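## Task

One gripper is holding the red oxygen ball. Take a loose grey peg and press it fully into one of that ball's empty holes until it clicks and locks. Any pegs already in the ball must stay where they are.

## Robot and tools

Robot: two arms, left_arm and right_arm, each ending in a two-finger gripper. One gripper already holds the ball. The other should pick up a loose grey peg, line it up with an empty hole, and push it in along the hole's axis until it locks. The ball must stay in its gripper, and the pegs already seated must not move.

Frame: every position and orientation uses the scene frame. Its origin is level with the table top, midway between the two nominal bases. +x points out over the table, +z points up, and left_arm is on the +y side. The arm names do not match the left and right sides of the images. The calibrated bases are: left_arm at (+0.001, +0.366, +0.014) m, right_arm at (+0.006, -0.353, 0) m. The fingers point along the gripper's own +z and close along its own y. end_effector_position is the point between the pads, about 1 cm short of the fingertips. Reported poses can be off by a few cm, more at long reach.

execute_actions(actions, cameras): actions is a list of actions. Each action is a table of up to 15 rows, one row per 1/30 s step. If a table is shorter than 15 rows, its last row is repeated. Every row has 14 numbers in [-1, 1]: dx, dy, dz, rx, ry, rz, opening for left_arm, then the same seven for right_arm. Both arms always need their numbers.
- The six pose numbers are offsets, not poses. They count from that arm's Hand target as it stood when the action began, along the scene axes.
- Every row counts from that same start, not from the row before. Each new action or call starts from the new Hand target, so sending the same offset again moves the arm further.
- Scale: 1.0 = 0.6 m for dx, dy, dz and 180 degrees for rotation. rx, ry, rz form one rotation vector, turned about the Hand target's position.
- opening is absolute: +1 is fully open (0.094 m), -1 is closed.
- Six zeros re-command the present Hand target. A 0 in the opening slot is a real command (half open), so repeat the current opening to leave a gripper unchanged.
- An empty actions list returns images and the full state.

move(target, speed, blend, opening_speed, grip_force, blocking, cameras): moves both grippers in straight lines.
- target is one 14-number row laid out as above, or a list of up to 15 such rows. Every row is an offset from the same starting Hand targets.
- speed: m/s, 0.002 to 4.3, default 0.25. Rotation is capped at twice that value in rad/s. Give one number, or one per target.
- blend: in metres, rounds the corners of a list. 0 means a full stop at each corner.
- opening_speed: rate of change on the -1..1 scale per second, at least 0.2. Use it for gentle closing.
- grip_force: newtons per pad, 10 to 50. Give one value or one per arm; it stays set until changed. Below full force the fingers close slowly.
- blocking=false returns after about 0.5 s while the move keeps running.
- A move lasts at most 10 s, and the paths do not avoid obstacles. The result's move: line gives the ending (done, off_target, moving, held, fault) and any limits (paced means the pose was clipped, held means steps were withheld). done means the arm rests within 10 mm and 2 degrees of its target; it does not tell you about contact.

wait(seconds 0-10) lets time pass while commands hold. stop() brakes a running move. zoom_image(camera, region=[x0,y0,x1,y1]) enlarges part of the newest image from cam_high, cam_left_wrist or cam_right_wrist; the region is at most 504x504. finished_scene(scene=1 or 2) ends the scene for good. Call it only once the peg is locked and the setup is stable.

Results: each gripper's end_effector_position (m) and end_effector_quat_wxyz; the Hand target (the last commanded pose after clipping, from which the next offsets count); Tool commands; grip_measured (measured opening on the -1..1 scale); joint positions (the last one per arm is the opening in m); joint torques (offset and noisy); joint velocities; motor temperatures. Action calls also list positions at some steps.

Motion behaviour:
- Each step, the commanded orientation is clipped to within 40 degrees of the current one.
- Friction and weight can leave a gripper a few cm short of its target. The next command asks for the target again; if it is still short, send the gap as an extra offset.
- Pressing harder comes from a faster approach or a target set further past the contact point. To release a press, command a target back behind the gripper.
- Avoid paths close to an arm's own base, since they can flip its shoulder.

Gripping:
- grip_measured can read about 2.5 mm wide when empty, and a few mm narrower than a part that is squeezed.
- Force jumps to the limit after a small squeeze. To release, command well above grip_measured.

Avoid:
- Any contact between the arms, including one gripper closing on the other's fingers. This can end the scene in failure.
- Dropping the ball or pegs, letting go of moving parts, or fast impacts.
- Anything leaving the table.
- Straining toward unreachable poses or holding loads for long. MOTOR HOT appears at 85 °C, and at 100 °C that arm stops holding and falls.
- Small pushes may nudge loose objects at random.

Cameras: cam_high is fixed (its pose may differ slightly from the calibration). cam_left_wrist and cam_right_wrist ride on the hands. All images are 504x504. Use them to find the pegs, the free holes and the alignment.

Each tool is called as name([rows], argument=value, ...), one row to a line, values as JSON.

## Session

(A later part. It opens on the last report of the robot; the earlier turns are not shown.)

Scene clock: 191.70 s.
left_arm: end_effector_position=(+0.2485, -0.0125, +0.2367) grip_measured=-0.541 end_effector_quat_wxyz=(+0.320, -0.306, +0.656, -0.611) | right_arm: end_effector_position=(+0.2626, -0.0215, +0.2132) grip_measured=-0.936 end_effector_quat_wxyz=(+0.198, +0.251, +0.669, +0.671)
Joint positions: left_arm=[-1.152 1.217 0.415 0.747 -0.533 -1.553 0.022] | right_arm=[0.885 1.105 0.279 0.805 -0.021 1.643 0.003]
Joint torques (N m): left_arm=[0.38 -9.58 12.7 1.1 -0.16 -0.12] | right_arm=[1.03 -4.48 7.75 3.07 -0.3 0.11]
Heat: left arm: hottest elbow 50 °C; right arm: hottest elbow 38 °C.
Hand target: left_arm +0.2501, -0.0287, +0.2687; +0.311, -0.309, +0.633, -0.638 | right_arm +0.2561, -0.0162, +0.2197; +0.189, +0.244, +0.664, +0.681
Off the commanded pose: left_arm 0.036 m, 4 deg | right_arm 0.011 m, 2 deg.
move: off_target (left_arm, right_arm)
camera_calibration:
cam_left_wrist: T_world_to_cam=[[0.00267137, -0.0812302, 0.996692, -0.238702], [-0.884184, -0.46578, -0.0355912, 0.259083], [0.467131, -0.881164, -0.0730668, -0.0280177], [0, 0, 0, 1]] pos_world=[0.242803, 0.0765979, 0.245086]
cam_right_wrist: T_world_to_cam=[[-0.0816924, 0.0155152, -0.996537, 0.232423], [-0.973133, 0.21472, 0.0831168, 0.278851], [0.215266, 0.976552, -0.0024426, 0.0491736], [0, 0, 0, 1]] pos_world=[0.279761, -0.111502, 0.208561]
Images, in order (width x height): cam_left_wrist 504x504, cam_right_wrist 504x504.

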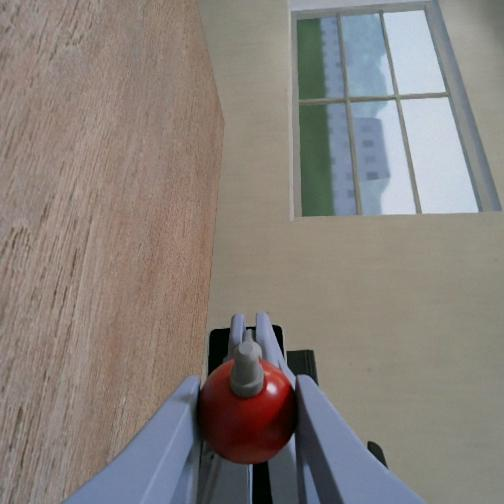

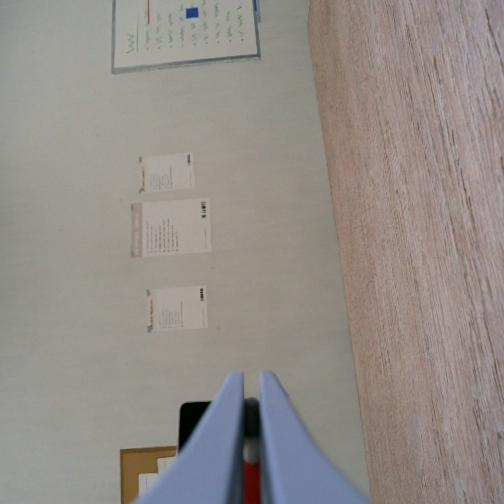

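move([
  [0,0,0,0,0,0,-0.682579,0.0185,-0.0143,0,0,0,0,-1],
  [0,0,0,0,0,0,-0.682579,0.0205,-0.0117,0,0,0,0,-1],
], speed=0.04, cameras=["cam_right_wrist", "cam_left_wrist"])

zoom_image(camera="cam_right_wrist", region=[225, 430, 275, 480])

zoom_image(camera="cam_left_wrist", region=[200, 310, 300, 410])

Scene clock: 198.23 s.
left_arm: end_effector_position=(+0.2479, -0.0128, +0.2368) grip_measured=-0.541 end_effector_quat_wxyz=(+0.320, -0.305, +0.656, -0.612) | right_arm: end_effector_position=(+0.2642, -0.0231, +0.2132) grip_measured=-0.936 end_effector_quat_wxyz=(+0.188, +0.242, +0.672, +0.674)
Joint positions: left_arm=[-1.154 1.216 0.415 0.746 -0.534 -1.553 0.022] | right_arm=[0.855 1.105 0.279 0.805 -0.08 1.643 0.003]
Joint torques (N m): left_arm=[0.62 -9.52 12.78 1.2 -0.16 -0.15] | right_arm=[-1.03 -3.55 8.14 3.19 -0.19 0.09]
Heat: left arm: hottest elbow 50 °C; right arm: hottest elbow 38 °C.
Hand target: left_arm +0.2501, -0.0287, +0.2688; +0.311, -0.309, +0.633, -0.638 | right_arm +0.2683, -0.0232, +0.2197; +0.189, +0.244, +0.664, +0.681
Off the commanded pose: left_arm 0.036 m, 4 deg | right_arm 0.008 m, 1 deg.
move: off_target (left_arm)
camera_calibration:
cam_left_wrist: T_world_to_cam=[[0.00257986, -0.0812346, 0.996692, -0.238794], [-0.884706, -0.464789, -0.0355923, 0.258684], [0.466143, -0.881687, -0.0730678, -0.0277182], [0, 0, 0, 1]] pos_world=[0.242396, 0.0763965, 0.245186]
cam_right_wrist: T_world_to_cam=[[-0.0830692, 0.0139668, -0.996446, 0.232884], [-0.978795, 0.18673, 0.084215, 0.281398], [0.187243, 0.982312, -0.00184092, 0.057843], [0, 0, 0, 1]] pos_world=[0.283946, -0.112618, 0.208465]
Images, in order (width x height): cam_left_wrist 504x504, cam_right_wrist 504x504.

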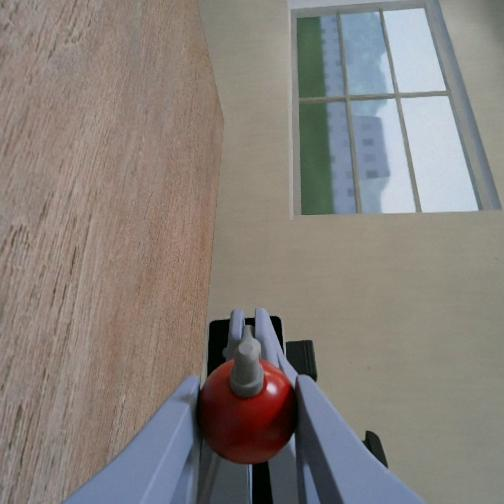

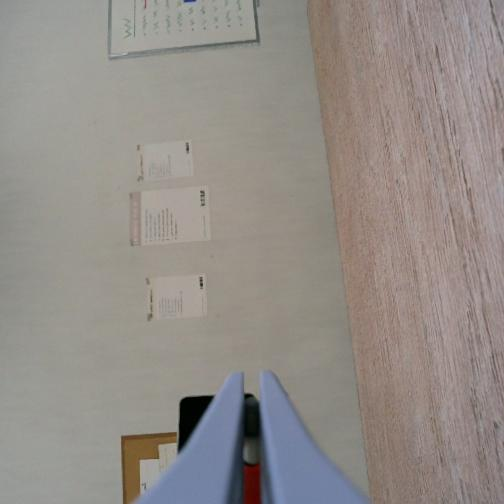

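Scaled by 10.080 from the camera's 504x504 image, which has a finer 720x720 frame.

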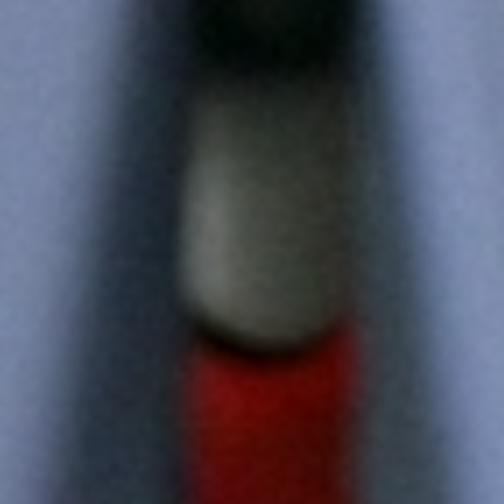

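Scaled by 5.040 from the camera's 504x504 image, which has a finer 720x720 frame.

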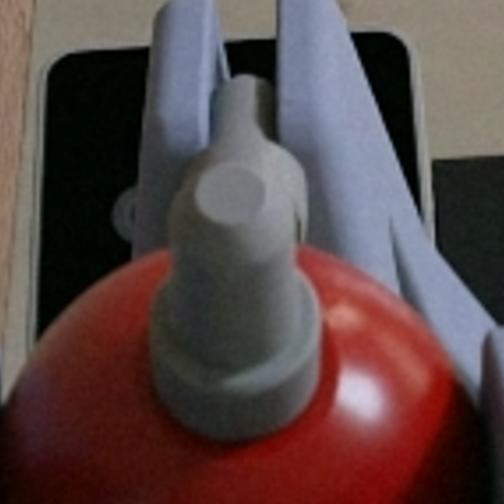

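move(target=[0,0,0,0,0,0,-0.682579,0.0035,0.0047,0,0,0,0,-1], speed=0.03, cameras=["cam_right_wrist", "cam_left_wrist"])

zoom_image(camera="cam_right_wrist", region=[225, 430, 275, 480])

zoom_image(camera="cam_left_wrist", region=[200, 310, 300, 410])

Scene clock: 201.17 s.
left_arm: end_effector_position=(+0.2479, -0.0128, +0.2368) grip_measured=-0.541 end_effector_quat_wxyz=(+0.320, -0.305, +0.656, -0.612) | right_arm: end_effector_position=(+0.2646, -0.0227, +0.2103) grip_measured=-0.936 end_effector_quat_wxyz=(+0.187, +0.243, +0.675, +0.672)
Joint positions: left_arm=[-1.154 1.216 0.415 0.746 -0.534 -1.553 0.022] | right_arm=[0.855 1.112 0.279 0.805 -0.08 1.643 0.003]
Joint torques (N m): left_arm=[0.5 -9.52 12.7 1.26 -0.16 -0.12] | right_arm=[-0.91 -3.19 8.77 3.47 -0.17 0.09]
Heat: left arm: hottest elbow 50 °C; right arm: hottest elbow 38 °C.
Hand target: left_arm +0.2501, -0.0287, +0.2688; +0.311, -0.309, +0.633, -0.638 | right_arm +0.2704, -0.0203, +0.2197; +0.189, +0.244, +0.664, +0.681
Off the commanded pose: left_arm 0.036 m, 4 deg | right_arm 0.011 m, 2 deg.
move: off_target (left_arm, right_arm)
camera_calibration:
cam_left_wrist: T_world_to_cam=[[0.00257986, -0.0812346, 0.996692, -0.238794], [-0.884706, -0.464789, -0.0355923, 0.258684], [0.466143, -0.881687, -0.0730678, -0.0277182], [0, 0, 0, 1]] pos_world=[0.242396, 0.0763965, 0.245186]
cam_right_wrist: T_world_to_cam=[[-0.0877055, 0.00836316, -0.996111, 0.231112], [-0.9784, 0.187188, 0.0877176, 0.281035], [0.187193, 0.982289, -0.00823488, 0.058723], [0, 0, 0, 1]] pos_world=[0.284242, -0.112222, 0.206045]
Images, in order (width x height): cam_left_wrist 504x504, cam_right_wrist 504x504.

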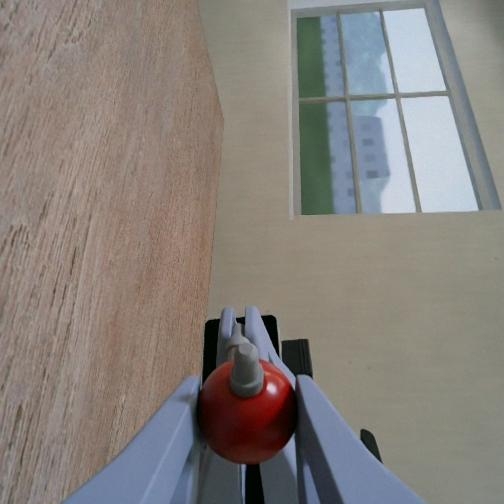

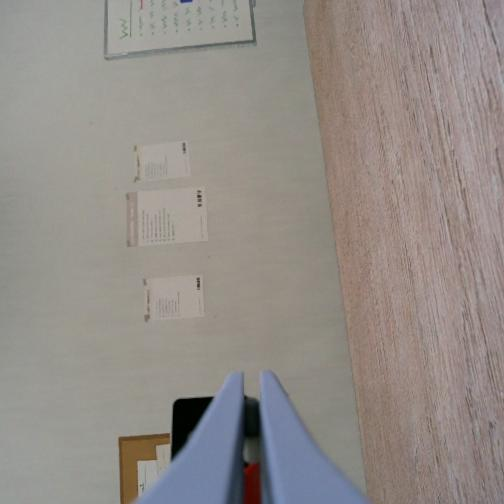

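Scaled by 10.080 from the camera's 504x504 image, which has a finer 720x720 frame.

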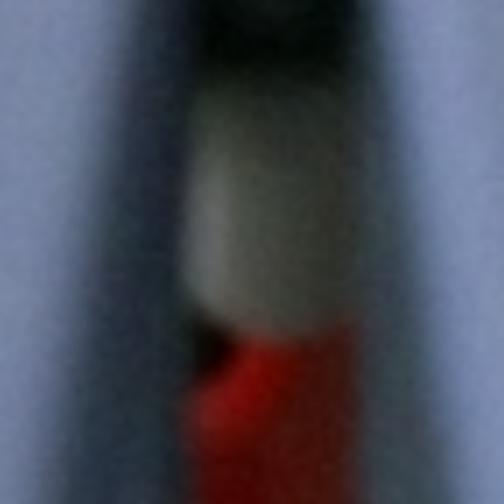

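Scaled by 5.040 from the camera's 504x504 image, which has a finer 720x720 frame.

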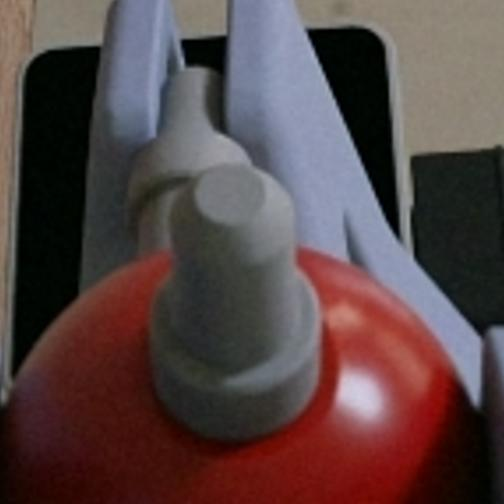

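execute_actions(actions=[])

zoom_image(camera="cam_right_wrist", region=[225, 430, 275, 480])

zoom_image(camera="cam_right_wrist", region=[170, 380, 294, 504])

zoom_image(camera="cam_left_wrist", region=[190, 290, 310, 410])

Scene clock: 208.90 s.
left_arm: end_effector_position=(+0.2479, -0.0128, +0.2368) grip_measured=-0.541 end_effector_quat_wxyz=(+0.320, -0.305, +0.656, -0.612) | right_arm: end_effector_position=(+0.2646, -0.0227, +0.2103) grip_measured=-0.936 end_effector_quat_wxyz=(+0.187, +0.243, +0.675, +0.672)
Joint positions: left_arm=[-1.154 1.216 0.415 0.746 -0.534 -1.553 0.022] | right_arm=[0.855 1.112 0.279 0.805 -0.08 1.643 0.003]
Joint velocities: within noise
Joint torques (N m): left_arm=[0.73 -9.93 12.67 1.24 -0.15 -0.12] | right_arm=[-0.97 -3.19 8.72 3.38 -0.17 0.1]
Motor temperatures (°C): left_arm=[29 34 50 30 32 29 32] | right_arm=[31 30 38 30 31 31 35]
Heat: left arm: hottest elbow 50 °C; right arm: hottest elbow 38 °C.
Hand target: left_arm +0.2501, -0.0287, +0.2688; +0.311, -0.309, +0.633, -0.638 | right_arm +0.2704, -0.0203, +0.2197; +0.189, +0.244, +0.664, +0.681
Tool commands: left_gripper/opening=-0.682579 right_gripper/opening=-1.0
Off the commanded pose: left_arm 0.036 m, 4 deg | right_arm 0.011 m, 2 deg.
camera_calibration:
cam_left_wrist: T_world_to_cam=[[0.00257986, -0.0812346, 0.996692, -0.238794], [-0.884706, -0.464789, -0.0355923, 0.258684], [0.466143, -0.881687, -0.0730678, -0.0277182], [0, 0, 0, 1]] pos_world=[0.242396, 0.0763965, 0.245186]
cam_right_wrist: T_world_to_cam=[[-0.0877055, 0.00836316, -0.996111, 0.231112], [-0.9784, 0.187188, 0.0877176, 0.281035], [0.187193, 0.982289, -0.00823488, 0.058723], [0, 0, 0, 1]] pos_world=[0.284242, -0.112222, 0.206045]

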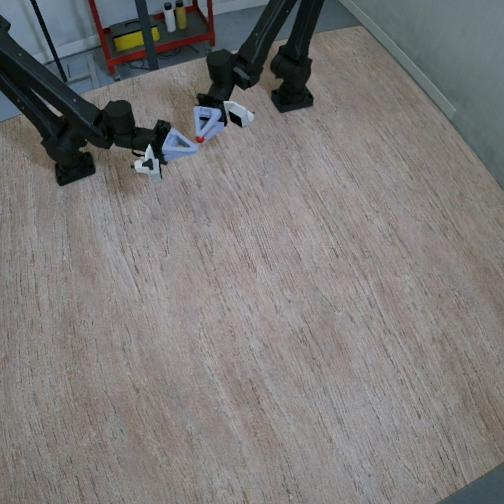

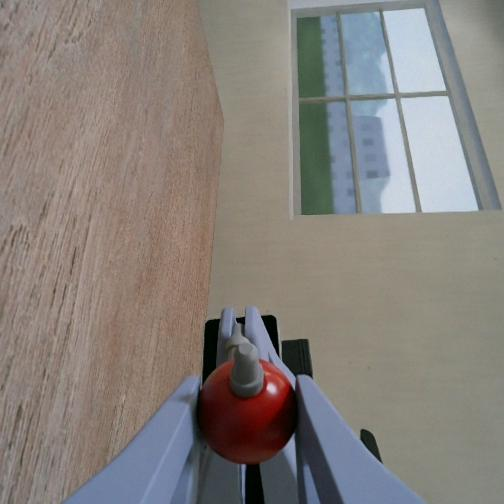

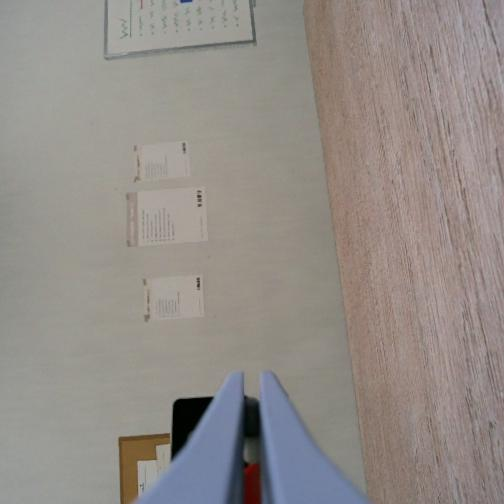

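Scaled by 10.080 from the camera's 504x504 image, which has a finer 720x720 frame.

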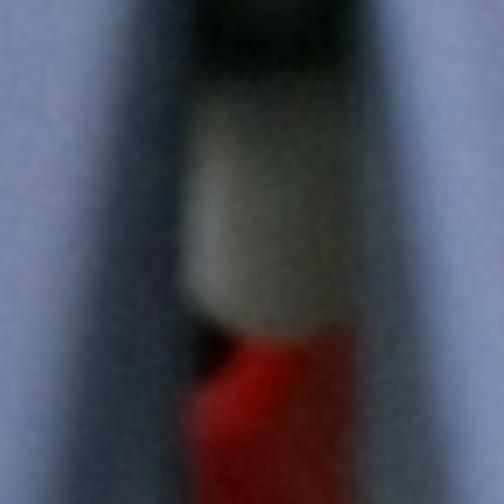

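Scaled by 4.065 from the camera's 504x504 image, which has a finer 720x720 frame.

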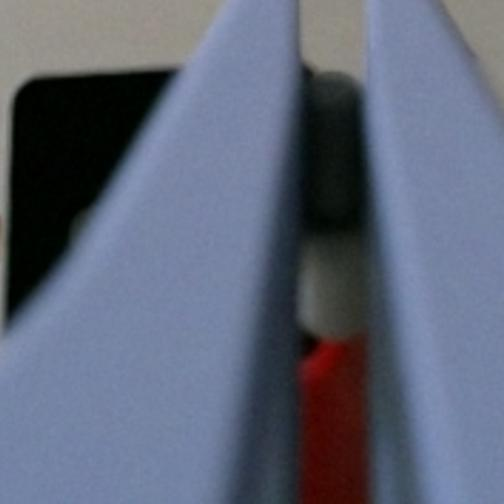

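Scaled by 4.200 from the camera's 504x504 image, which has a finer 720x720 frame.

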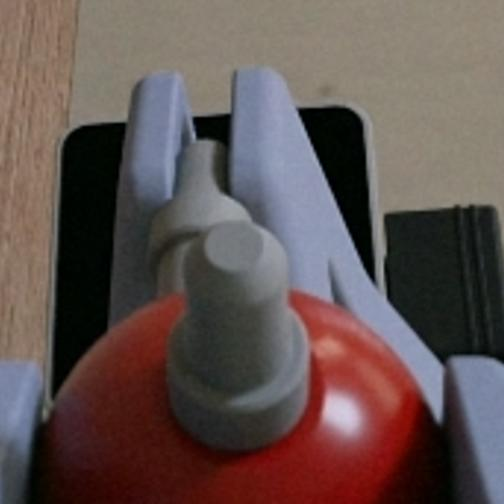

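move(target=[0,0,0,0,0,0,-0.682579,0,0,0.0145,0.0066,-0.0051,-0.0007,-1], speed=0.03)

execute_actions(actions=[], cameras=["cam_right_wrist"])

zoom_image(camera="cam_right_wrist", region=[225, 430, 275, 480])

Scene clock: 211.70 s.
left_arm: end_effector_position=(+0.2479, -0.0128, +0.2368) grip_measured=-0.541 end_effector_quat_wxyz=(+0.320, -0.305, +0.656, -0.612) | right_arm: end_effector_position=(+0.2647, -0.0227, +0.2128) grip_measured=-0.936 end_effector_quat_wxyz=(+0.188, +0.242, +0.671, +0.675)
Joint positions: left_arm=[-1.154 1.216 0.415 0.746 -0.534 -1.553 0.022] | right_arm=[0.855 1.112 0.279 0.815 -0.079 1.643 0.003]
Joint torques (N m): left_arm=[0.44 -9.7 12.77 1.22 -0.16 -0.13] | right_arm=[-0.67 -3.96 8.95 3.66 -0.06 0.1]
Heat: left arm: hottest elbow 50 °C; right arm: hottest elbow 38 °C.
Hand target: left_arm +0.2501, -0.0287, +0.2688; +0.311, -0.309, +0.633, -0.638 | right_arm +0.2704, -0.0203, +0.2284; +0.193, +0.241, +0.655, +0.689
Off the commanded pose: left_arm 0.036 m, 4 deg | right_arm 0.017 m, 2 deg.
move: off_target (left_arm, right_arm)

Scene clock: 211.70 s.
left_arm: end_effector_position=(+0.2479, -0.0128, +0.2368) grip_measured=-0.541 end_effector_quat_wxyz=(+0.320, -0.305, +0.656, -0.612) | right_arm: end_effector_position=(+0.2647, -0.0227, +0.2128) grip_measured=-0.936 end_effector_quat_wxyz=(+0.188, +0.242, +0.671, +0.675)
Joint positions: left_arm=[-1.154 1.216 0.415 0.746 -0.534 -1.553 0.022] | right_arm=[0.855 1.112 0.279 0.815 -0.079 1.643 0.003]
Joint velocities: within noise
Joint torques (N m): left_arm=[0.44 -9.7 12.77 1.22 -0.16 -0.13] | right_arm=[-0.67 -3.96 8.95 3.66 -0.06 0.1]
Motor temperatures (°C): left_arm=[29 34 50 30 32 29 32] | right_arm=[31 30 38 30 31 31 35]
Heat: left arm: hottest elbow 50 °C; right arm: hottest elbow 38 °C.
Hand target: left_arm +0.2501, -0.0287, +0.2688; +0.311, -0.309, +0.633, -0.638 | right_arm +0.2704, -0.0203, +0.2284; +0.193, +0.241, +0.655, +0.689
Tool commands: left_gripper/opening=-0.682579 right_gripper/opening=-1.0
Off the commanded pose: left_arm 0.036 m, 4 deg | right_arm 0.017 m, 2 deg.
camera_calibration:
cam_right_wrist: T_world_to_cam=[[-0.0814623, 0.016535, -0.996539, 0.232271], [-0.97885, 0.186933, 0.0831179, 0.282007], [0.187661, 0.982233, 0.000957281, 0.0565637], [0, 0, 0, 1]] pos_world=[0.284349, -0.112116, 0.207974]
Images, in order (width x height): cam_right_wrist 504x504.

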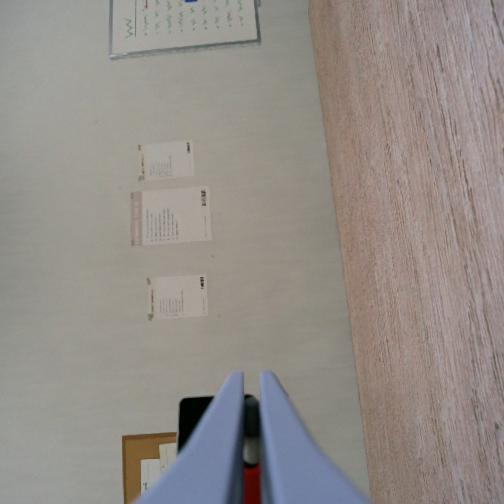

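Scaled by 10.080 from the camera's 504x504 image, which has a finer 720x720 frame.

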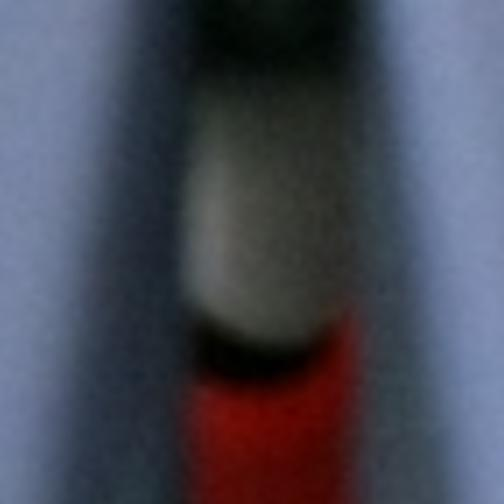

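move(target=[0,0,0,0,0,0,-0.682579,-0.0055,0.0042,0.0015,0.0008,-0.0006,-0.0001,-1], speed=0.03)

execute_actions(actions=[], cameras=["cam_right_wrist"])

zoom_image(camera="cam_right_wrist", region=[225, 430, 275, 480])

Scene clock: 213.90 s.
left_arm: end_effector_position=(+0.2479, -0.0128, +0.2368) grip_measured=-0.541 end_effector_quat_wxyz=(+0.320, -0.305, +0.656, -0.612) | right_arm: end_effector_position=(+0.2664, -0.0238, +0.2133) grip_measured=-0.936 end_effector_quat_wxyz=(+0.193, +0.246, +0.669, +0.674)
Joint positions: left_arm=[-1.154 1.216 0.415 0.746 -0.534 -1.553 0.022] | right_arm=[0.857 1.112 0.279 0.817 -0.063 1.643 0.003]
Joint torques (N m): left_arm=[0.56 -9.76 12.72 1.21 -0.15 -0.13] | right_arm=[0.38 -4.07 8.95 3.64 -0.06 0.1]
Heat: left arm: hottest elbow 50 °C; right arm: hottest elbow 38 °C.
Hand target: left_arm +0.2501, -0.0287, +0.2688; +0.311, -0.309, +0.633, -0.638 | right_arm +0.2671, -0.0178, +0.2293; +0.193, +0.241, +0.654, +0.690
Off the commanded pose: left_arm 0.036 m, 4 deg | right_arm 0.017 m, 3 deg.
move: off_target (left_arm, right_arm)

Scene clock: 213.90 s.
left_arm: end_effector_position=(+0.2479, -0.0128, +0.2368) grip_measured=-0.541 end_effector_quat_wxyz=(+0.320, -0.305, +0.656, -0.612) | right_arm: end_effector_position=(+0.2664, -0.0238, +0.2133) grip_measured=-0.936 end_effector_quat_wxyz=(+0.193, +0.246, +0.669, +0.674)
Joint positions: left_arm=[-1.154 1.216 0.415 0.746 -0.534 -1.553 0.022] | right_arm=[0.857 1.112 0.279 0.817 -0.063 1.643 0.003]
Joint velocities: within noise
Joint torques (N m): left_arm=[0.56 -9.76 12.72 1.21 -0.15 -0.13] | right_arm=[0.38 -4.07 8.95 3.64 -0.06 0.1]
Motor temperatures (°C): left_arm=[29 34 50 30 32 29 33] | right_arm=[31 30 38 30 31 31 35]
Heat: left arm: hottest elbow 50 °C; right arm: hottest elbow 38 °C.
Hand target: left_arm +0.2501, -0.0287, +0.2688; +0.311, -0.309, +0.633, -0.638 | right_arm +0.2671, -0.0178, +0.2293; +0.193, +0.241, +0.654, +0.690
Tool commands: left_gripper/opening=-0.682579 right_gripper/opening=-1.0
Off the commanded pose: left_arm 0.036 m, 4 deg | right_arm 0.017 m, 3 deg.
camera_calibration:
cam_right_wrist: T_world_to_cam=[[-0.0800844, 0.0192112, -0.996603, 0.232563], [-0.976129, 0.200988, 0.0823136, 0.283698], [0.201887, 0.979405, 0.00265658, 0.053214], [0, 0, 0, 1]] pos_world=[0.284807, -0.113606, 0.208279]
Images, in order (width x height): cam_right_wrist 504x504.

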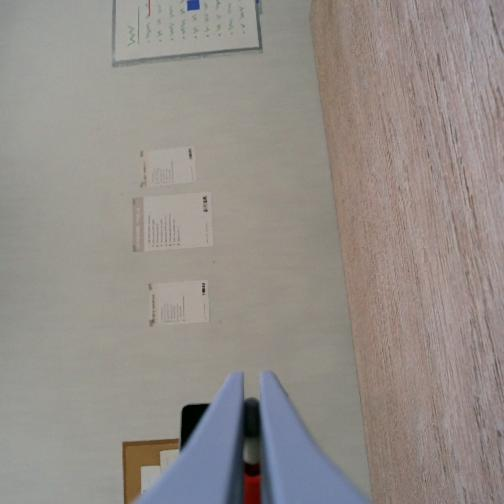

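Scaled by 10.080 from the camera's 504x504 image, which has a finer 720x720 frame.

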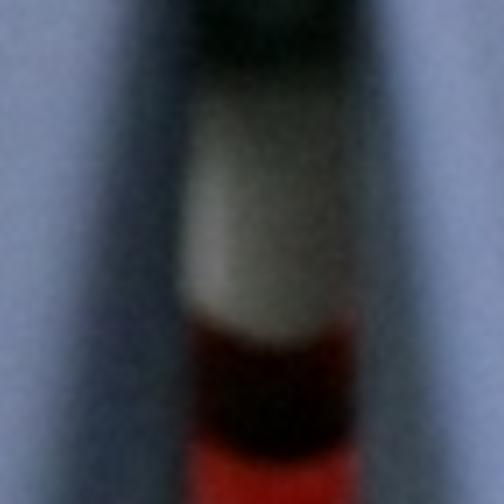

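move(target=[0,0,0,0,0,0,-0.682579,-0.0062,0.0047,0,0,0,0,-1], speed=0.03)

execute_actions(actions=[], cameras=["cam_right_wrist"])

zoom_image(camera="cam_right_wrist", region=[225, 430, 275, 480])

Scene clock: 216.23 s.
left_arm: end_effector_position=(+0.2479, -0.0128, +0.2368) grip_measured=-0.541 end_effector_quat_wxyz=(+0.320, -0.305, +0.656, -0.612) | right_arm: end_effector_position=(+0.2630, -0.0210, +0.2133) grip_measured=-0.936 end_effector_quat_wxyz=(+0.194, +0.246, +0.669, +0.674)
Joint positions: left_arm=[-1.154 1.216 0.415 0.746 -0.534 -1.553 0.022] | right_arm=[0.875 1.112 0.279 0.817 -0.044 1.643 0.003]
Joint torques (N m): left_arm=[0.62 -9.76 12.72 1.22 -0.16 -0.13] | right_arm=[0.67 -3.84 8.96 3.6 -0.04 0.09]
Heat: left arm: hottest elbow 51 °C; right arm: hottest elbow 38 °C.
Hand target: left_arm +0.2501, -0.0287, +0.2688; +0.311, -0.309, +0.633, -0.638 | right_arm +0.2635, -0.0151, +0.2293; +0.193, +0.241, +0.654, +0.690
Off the commanded pose: left_arm 0.036 m, 4 deg | right_arm 0.017 m, 3 deg.
move: off_target (left_arm, right_arm)

Scene clock: 216.23 s.
left_arm: end_effector_position=(+0.2479, -0.0128, +0.2368) grip_measured=-0.541 end_effector_quat_wxyz=(+0.320, -0.305, +0.656, -0.612) | right_arm: end_effector_position=(+0.2630, -0.0210, +0.2133) grip_measured=-0.936 end_effector_quat_wxyz=(+0.194, +0.246, +0.669, +0.674)
Joint positions: left_arm=[-1.154 1.216 0.415 0.746 -0.534 -1.553 0.022] | right_arm=[0.875 1.112 0.279 0.817 -0.044 1.643 0.003]
Joint velocities: within noise
Joint torques (N m): left_arm=[0.62 -9.76 12.72 1.22 -0.16 -0.13] | right_arm=[0.67 -3.84 8.96 3.6 -0.04 0.09]
Motor temperatures (°C): left_arm=[29 34 51 30 32 29 33] | right_arm=[31 30 38 30 31 31 35]
Heat: left arm: hottest elbow 51 °C; right arm: hottest elbow 38 °C.
Hand target: left_arm +0.2501, -0.0287, +0.2688; +0.311, -0.309, +0.633, -0.638 | right_arm +0.2635, -0.0151, +0.2293; +0.193, +0.241, +0.654, +0.690
Tool commands: left_gripper/opening=-0.682579 right_gripper/opening=-1.0
Off the commanded pose: left_arm 0.036 m, 4 deg | right_arm 0.017 m, 3 deg.
camera_calibration:
cam_right_wrist: T_world_to_cam=[[-0.0798066, 0.0190789, -0.996628, 0.23224], [-0.976088, 0.201312, 0.0820156, 0.279798], [0.202198, 0.979341, 0.00255668, 0.0511038], [0, 0, 0, 1]] pos_world=[0.281309, -0.110806, 0.208378]
Images, in order (width x height): cam_right_wrist 504x504.

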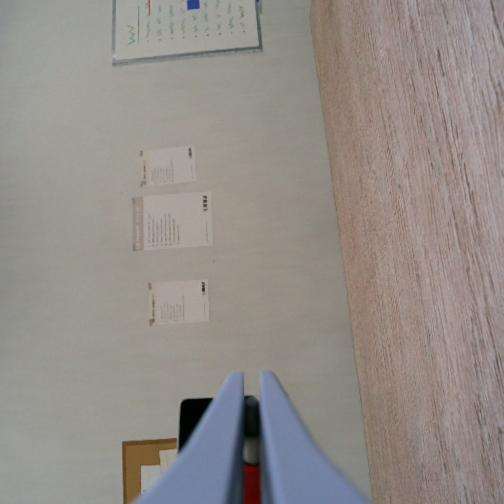

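Scaled by 10.080 from the camera's 504x504 image, which has a finer 720x720 frame.

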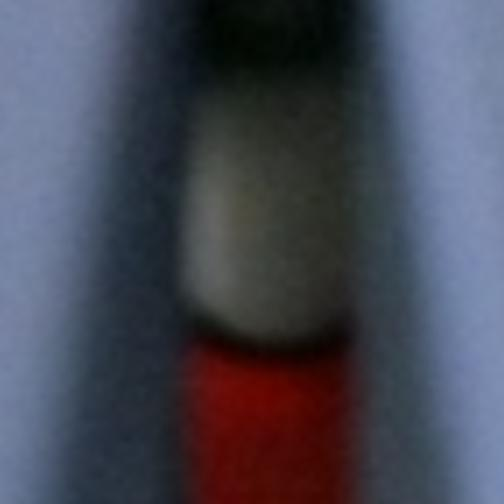

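move(target=[0,0,0,0,0,0,-0.682579,-0.0062,0.0047,0,0,0,0,-1], speed=0.03)

execute_actions(actions=[], cameras=["cam_right_wrist"])

zoom_image(camera="cam_right_wrist", region=[225, 430, 275, 480])

Scene clock: 218.20 s.
left_arm: end_effector_position=(+0.2479, -0.0128, +0.2368) grip_measured=-0.541 end_effector_quat_wxyz=(+0.320, -0.305, +0.656, -0.612) | right_arm: end_effector_position=(+0.2596, -0.0183, +0.2137) grip_measured=-0.936 end_effector_quat_wxyz=(+0.194, +0.246, +0.668, +0.675)
Joint positions: left_arm=[-1.154 1.216 0.415 0.746 -0.534 -1.553 0.022] | right_arm=[0.893 1.112 0.279 0.819 -0.026 1.643 0.003]
Joint torques (N m): left_arm=[0.56 -9.23 12.67 1.2 -0.16 -0.13] | right_arm=[0.38 -4.13 8.92 3.54 -0.06 0.08]
Heat: left arm: hottest elbow 51 °C; right arm: hottest elbow 38 °C.
Hand target: left_arm +0.2501, -0.0287, +0.2688; +0.311, -0.309, +0.633, -0.638 | right_arm +0.2597, -0.0122, +0.2293; +0.193, +0.241, +0.654, +0.690
Off the commanded pose: left_arm 0.036 m, 4 deg | right_arm 0.017 m, 2 deg.
move: off_target (left_arm, right_arm)

Scene clock: 218.20 s.
left_arm: end_effector_position=(+0.2479, -0.0128, +0.2368) grip_measured=-0.541 end_effector_quat_wxyz=(+0.320, -0.305, +0.656, -0.612) | right_arm: end_effector_position=(+0.2596, -0.0183, +0.2137) grip_measured=-0.936 end_effector_quat_wxyz=(+0.194, +0.246, +0.668, +0.675)
Joint positions: left_arm=[-1.154 1.216 0.415 0.746 -0.534 -1.553 0.022] | right_arm=[0.893 1.112 0.279 0.819 -0.026 1.643 0.003]
Joint velocities: within noise
Joint torques (N m): left_arm=[0.56 -9.23 12.67 1.2 -0.16 -0.13] | right_arm=[0.38 -4.13 8.92 3.54 -0.06 0.08]
Motor temperatures (°C): left_arm=[29 34 51 30 32 29 33] | right_arm=[31 30 38 30 31 31 35]
Heat: left arm: hottest elbow 51 °C; right arm: hottest elbow 38 °C.
Hand target: left_arm +0.2501, -0.0287, +0.2688; +0.311, -0.309, +0.633, -0.638 | right_arm +0.2597, -0.0122, +0.2293; +0.193, +0.241, +0.654, +0.690
Tool commands: left_gripper/opening=-0.682579 right_gripper/opening=-1.0
Off the commanded pose: left_arm 0.036 m, 4 deg | right_arm 0.017 m, 2 deg.
camera_calibration:
cam_right_wrist: T_world_to_cam=[[-0.0786651, 0.0201329, -0.996698, 0.232031], [-0.976011, 0.202049, 0.0811136, 0.276162], [0.203015, 0.979168, 0.00375566, 0.0486482], [0, 0, 0, 1]] pos_world=[0.277913, -0.108104, 0.208682]
Images, in order (width x height): cam_right_wrist 504x504.

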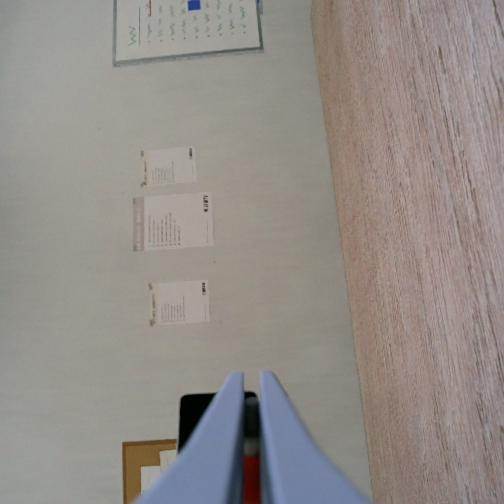

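Scaled by 10.080 from the camera's 504x504 image, which has a finer 720x720 frame.

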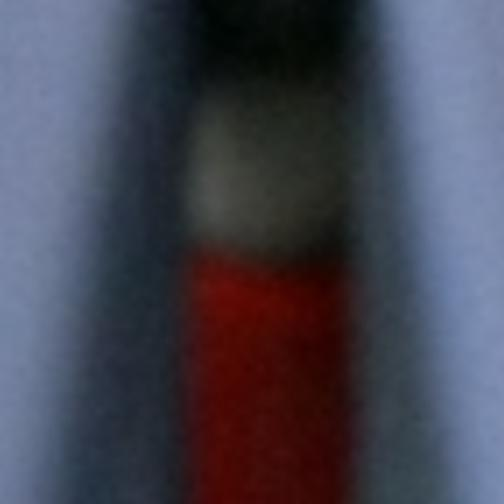

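move([
  [0,0,0,0,0,0,-0.682579,-0.0198,0.015,0,0,0,0.02,-1],
  [0,0,0,0,0,0,-0.682579,-0.0396,0.03,0,0,0,0.04,-1],
], speed=0.04, blend=[0.005,0], cameras=["cam_right_wrist","cam_left_wrist"])

zoom_image(camera="cam_right_wrist", region=[225, 430, 275, 480])

zoom_image(camera="cam_left_wrist", region=[190, 290, 310, 410])

Scene clock: 221.83 s.
left_arm: end_effector_position=(+0.2455, -0.0134, +0.2382) grip_measured=-0.541 end_effector_quat_wxyz=(+0.319, -0.304, +0.656, -0.613) | right_arm: end_effector_position=(+0.2543, -0.0147, +0.2139) grip_measured=-0.936 end_effector_quat_wxyz=(+0.179, +0.233, +0.673, +0.679)
Joint positions: left_arm=[-1.161 1.21 0.415 0.741 -0.538 -1.553 0.022] | right_arm=[0.889 1.112 0.279 0.82 -0.073 1.646 0.003]
Joint torques (N m): left_arm=[0.91 -8.94 12.68 1.39 0.03 -0.12] | right_arm=[3.08 -3.9 9.13 3.51 -1.81 0.07]
Heat: left arm: hottest elbow 51 °C; right arm: hottest elbow 38 °C.
Hand target: left_arm +0.2501, -0.0287, +0.2688; +0.311, -0.309, +0.633, -0.638 | right_arm +0.2360, +0.0058, +0.2293; +0.150, +0.200, +0.668, +0.701
Off the commanded pose: left_arm 0.034 m, 4 deg | right_arm 0.031 m, 6 deg.
move: off_target (left_arm, right_arm)
camera_calibration:
cam_left_wrist: T_world_to_cam=[[0.0017311, -0.0802172, 0.996776, -0.240034], [-0.885913, -0.462478, -0.0356801, 0.256626], [0.463849, -0.882995, -0.071866, -0.026767], [0, 0, 0, 1]] pos_world=[0.24018, 0.0757939, 0.246493]
cam_right_wrist: T_world_to_cam=[[-0.0814282, 0.0189685, -0.996499, 0.232335], [-0.983644, 0.159642, 0.0834166, 0.271047], [0.160665, 0.986993, 0.00565887, 0.0565905], [0, 0, 0, 1]] pos_world=[0.27644, -0.103532, 0.208592]
Images, in order (width x height): cam_left_wrist 504x504, cam_right_wrist 504x504.

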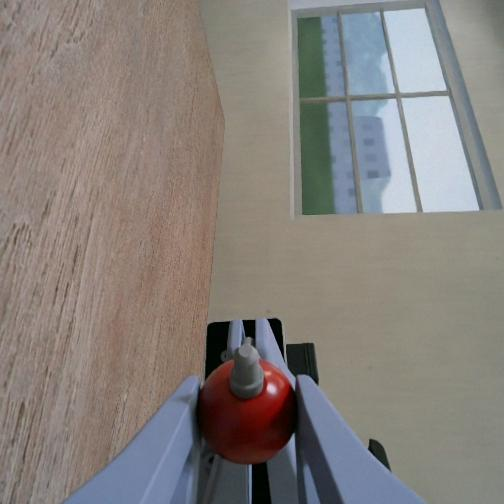

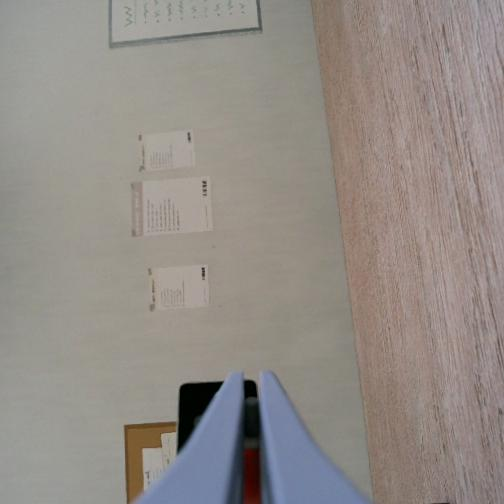

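Scaled by 10.080 from the camera's 504x504 image, which has a finer 720x720 frame.

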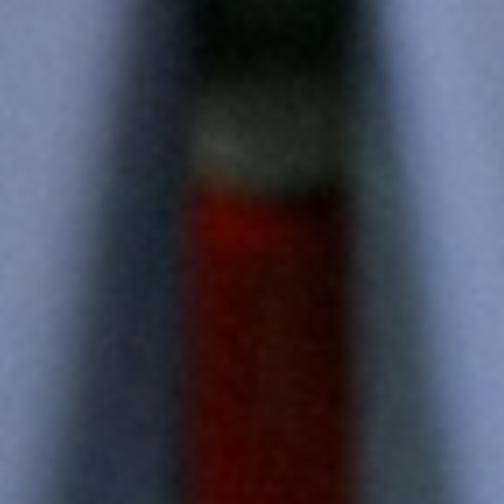

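Scaled by 4.200 from the camera's 504x504 image, which has a finer 720x720 frame.

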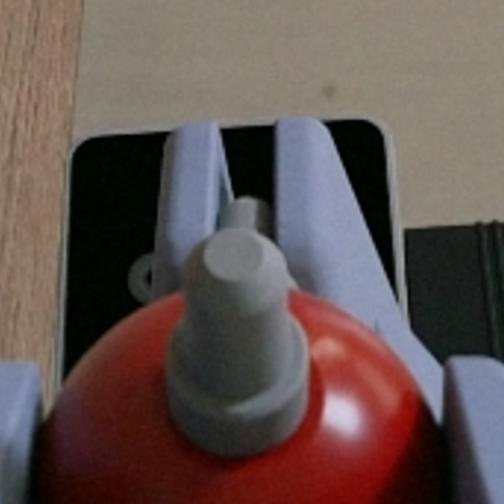

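move([
  [0,0,0,0,0,0,-0.682579,-0.0198,0.015,0,0,0,0.035,-1],
  [0,0,0,0,0,0,-0.682579,-0.0396,0.03,0,0,0,0.07,-1],
], speed=0.04, blend=[0.005,0], cameras=["cam_right_wrist","cam_left_wrist"])

zoom_image(camera="cam_right_wrist", region=[225, 430, 275, 480])

zoom_image(camera="cam_left_wrist", region=[190, 290, 310, 410])

Scene clock: 226.70 s.
left_arm: end_effector_position=(+0.2393, -0.0166, +0.2388) grip_measured=-0.541 end_effector_quat_wxyz=(+0.315, -0.299, +0.659, -0.614) | right_arm: end_effector_position=(+0.2479, -0.0139, +0.2128) grip_measured=-0.936 end_effector_quat_wxyz=(+0.126, +0.187, +0.686, +0.692)
Joint positions: left_arm=[-1.177 1.205 0.415 0.735 -0.539 -1.553 0.022] | right_arm=[0.811 1.125 0.279 0.835 -0.294 1.654 0.003]
Joint torques (N m): left_arm=[2.08 -8.35 12.78 1.66 0.06 -0.11] | right_arm=[6.65 -2.96 10.22 3.48 -3.04 0.08]
Heat: left arm: hottest elbow 51 °C; right arm: hottest elbow 38 °C.
Hand target: left_arm +0.2500, -0.0287, +0.2688; +0.311, -0.309, +0.633, -0.638 | right_arm +0.2122, +0.0238, +0.2293; +0.072, +0.125, +0.686, +0.713
Off the commanded pose: left_arm 0.034 m, 4 deg | right_arm 0.054 m, 10 deg.
move: off_target (left_arm, right_arm)
camera_calibration:
cam_left_wrist: T_world_to_cam=[[0.00110323, -0.0820687, 0.996626, -0.240742], [-0.892726, -0.449159, -0.0359985, 0.251595], [0.450598, -0.889674, -0.0737604, -0.0231239], [0, 0, 0, 1]] pos_world=[0.23529, 0.0726761, 0.247281]
cam_right_wrist: T_world_to_cam=[[-0.0911664, 0.0147364, -0.995727, 0.232953], [-0.995678, 0.0164489, 0.0914053, 0.263988], [0.0177256, 0.999756, 0.0131731, 0.0908233], [0, 0, 0, 1]] pos_world=[0.282474, -0.0985763, 0.206632]
Images, in order (width x height): cam_left_wrist 504x504, cam_right_wrist 504x504.

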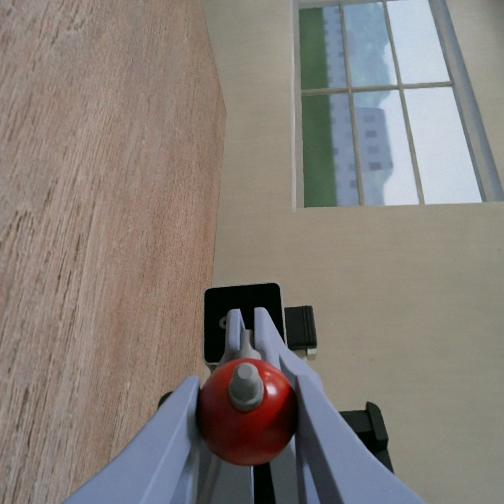

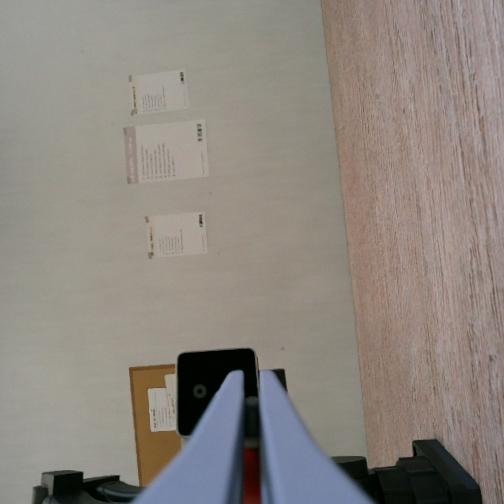

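Scaled by 10.080 from the camera's 504x504 image, which has a finer 720x720 frame.

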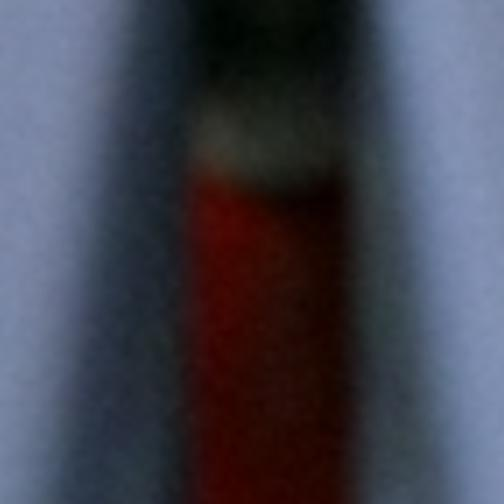

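Scaled by 4.200 from the camera's 504x504 image, which has a finer 720x720 frame.

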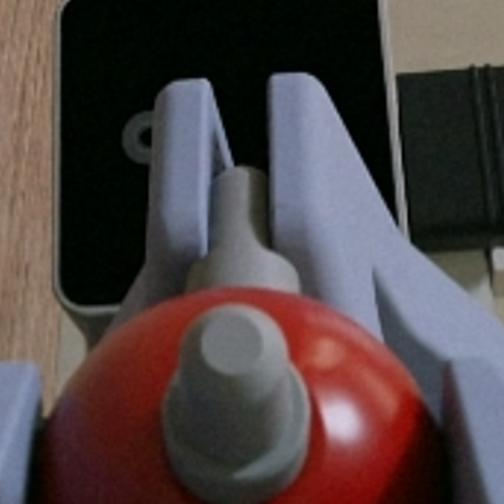

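zoom_image(camera="cam_left_wrist", region=[222, 320, 272, 370])

zoom_image(camera="cam_right_wrist", region=[235, 430, 265, 460])

zoom_image(camera="cam_right_wrist", region=[220, 375, 280, 445])

Scaled by 10.080 from the camera's 504x504 image, which has a finer 720x720 frame.

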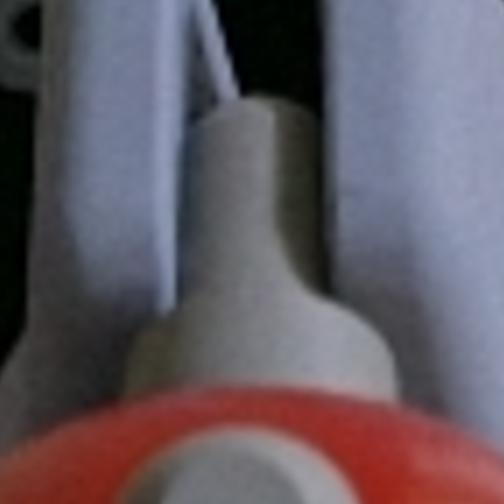

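Scaled by 16.800 from the camera's 504x504 image, which has a finer 720x720 frame.

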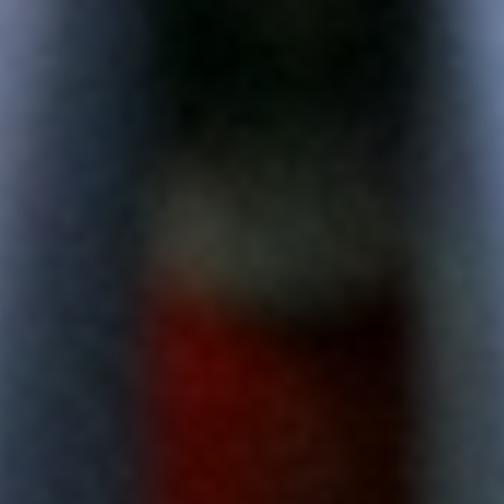

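Scaled by 7.200 from the camera's 504x504 image, which has a finer 720x720 frame.

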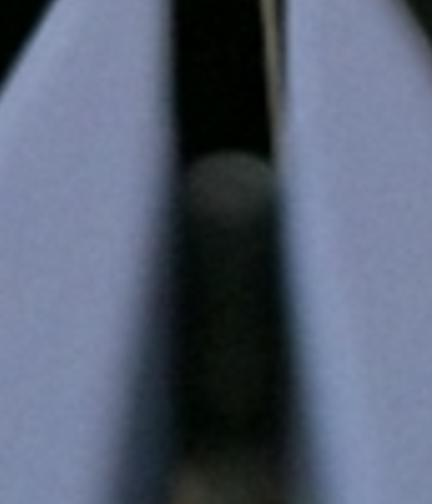

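move(target=[0,0,0,0,0,0,-0.682579,-0.0198,0.015,0,0,0,-0.03,-1], speed=0.04, cameras=["cam_right_wrist","cam_left_wrist"])

zoom_image(camera="cam_right_wrist", region=[225, 430, 275, 480])

zoom_image(camera="cam_left_wrist", region=[190, 290, 310, 410])

Scene clock: 237.30 s.
left_arm: end_effector_position=(+0.2408, -0.0143, +0.2400) grip_measured=-0.541 end_effector_quat_wxyz=(+0.319, -0.304, +0.656, -0.613) | right_arm: end_effector_position=(+0.2493, -0.0104, +0.2144) grip_measured=-0.936 end_effector_quat_wxyz=(+0.167, +0.225, +0.673, +0.685)
Joint positions: left_arm=[-1.177 1.203 0.415 0.735 -0.554 -1.553 0.022] | right_arm=[0.896 1.12 0.279 0.835 -0.094 1.654 0.003]
Joint torques (N m): left_arm=[2.08 -7.94 12.71 1.63 0.67 -0.14] | right_arm=[9 -4.07 9.33 3.03 -2.86 0.01]
Motor temperatures (°C): left_arm=[29 34 51 30 32 29 33] | right_arm=[31 30 39 30 40 31 35]
Heat: left arm: hottest elbow 51 °C; right arm: hottest wrist yaw 40 °C.
Hand target: left_arm +0.2500, -0.0287, +0.2688; +0.311, -0.309, +0.633, -0.638 | right_arm +0.2004, +0.0327, +0.2294; +0.105, +0.157, +0.679, +0.709
Off the commanded pose: left_arm 0.033 m, 4 deg | right_arm 0.067 m, 11 deg.
move: off_target (left_arm, right_arm)
camera_calibration:
cam_left_wrist: T_world_to_cam=[[0.000654302, -0.0798654, 0.996805, -0.241576], [-0.885919, -0.462404, -0.0364669, 0.252297], [0.463839, -0.883065, -0.0710568, -0.0254519], [0, 0, 0, 1]] pos_world=[0.235479, 0.074894, 0.248196]
cam_right_wrist: T_world_to_cam=[[-0.0851413, 0.0272931, -0.995995, 0.233315], [-0.987424, 0.131335, 0.0880075, 0.265108], [0.133211, 0.990962, 0.0157678, 0.0578844], [0, 0, 0, 1]] pos_world=[0.273928, -0.0985472, 0.208137]
Images, in order (width x height): cam_left_wrist 504x504, cam_right_wrist 504x504.

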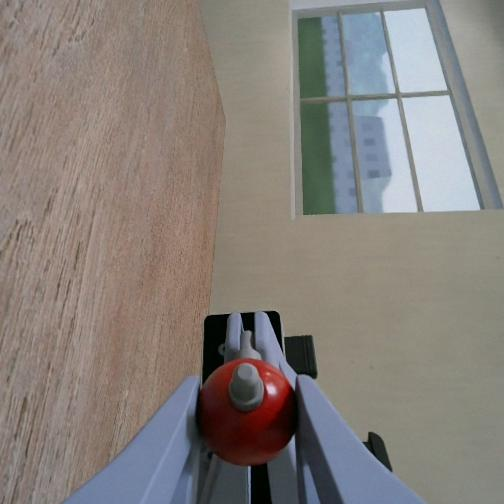

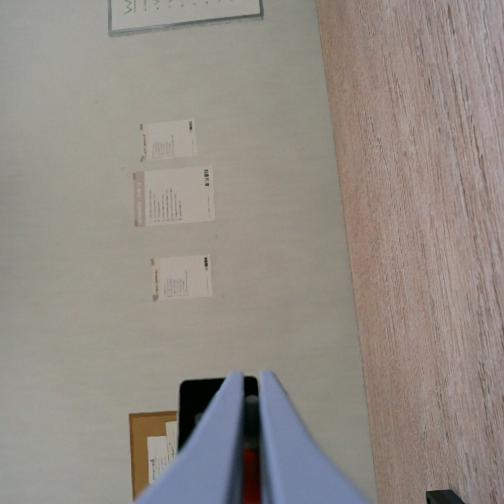

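Scaled by 10.080 from the camera's 504x504 image, which has a finer 720x720 frame.

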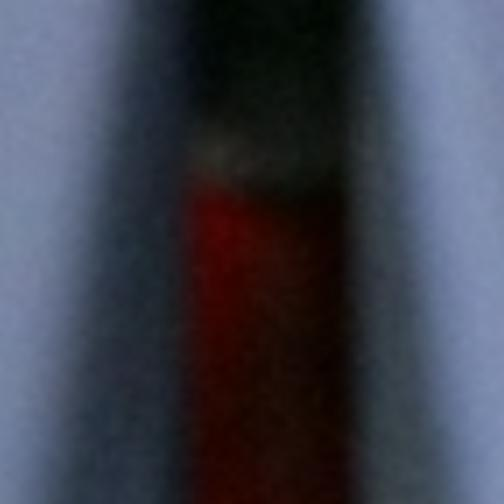

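Scaled by 4.200 from the camera's 504x504 image, which has a finer 720x720 frame.

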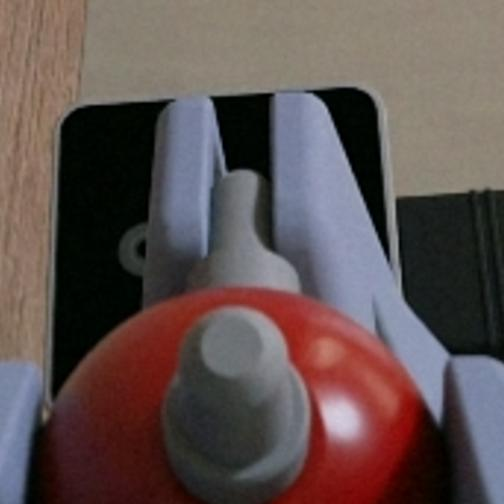

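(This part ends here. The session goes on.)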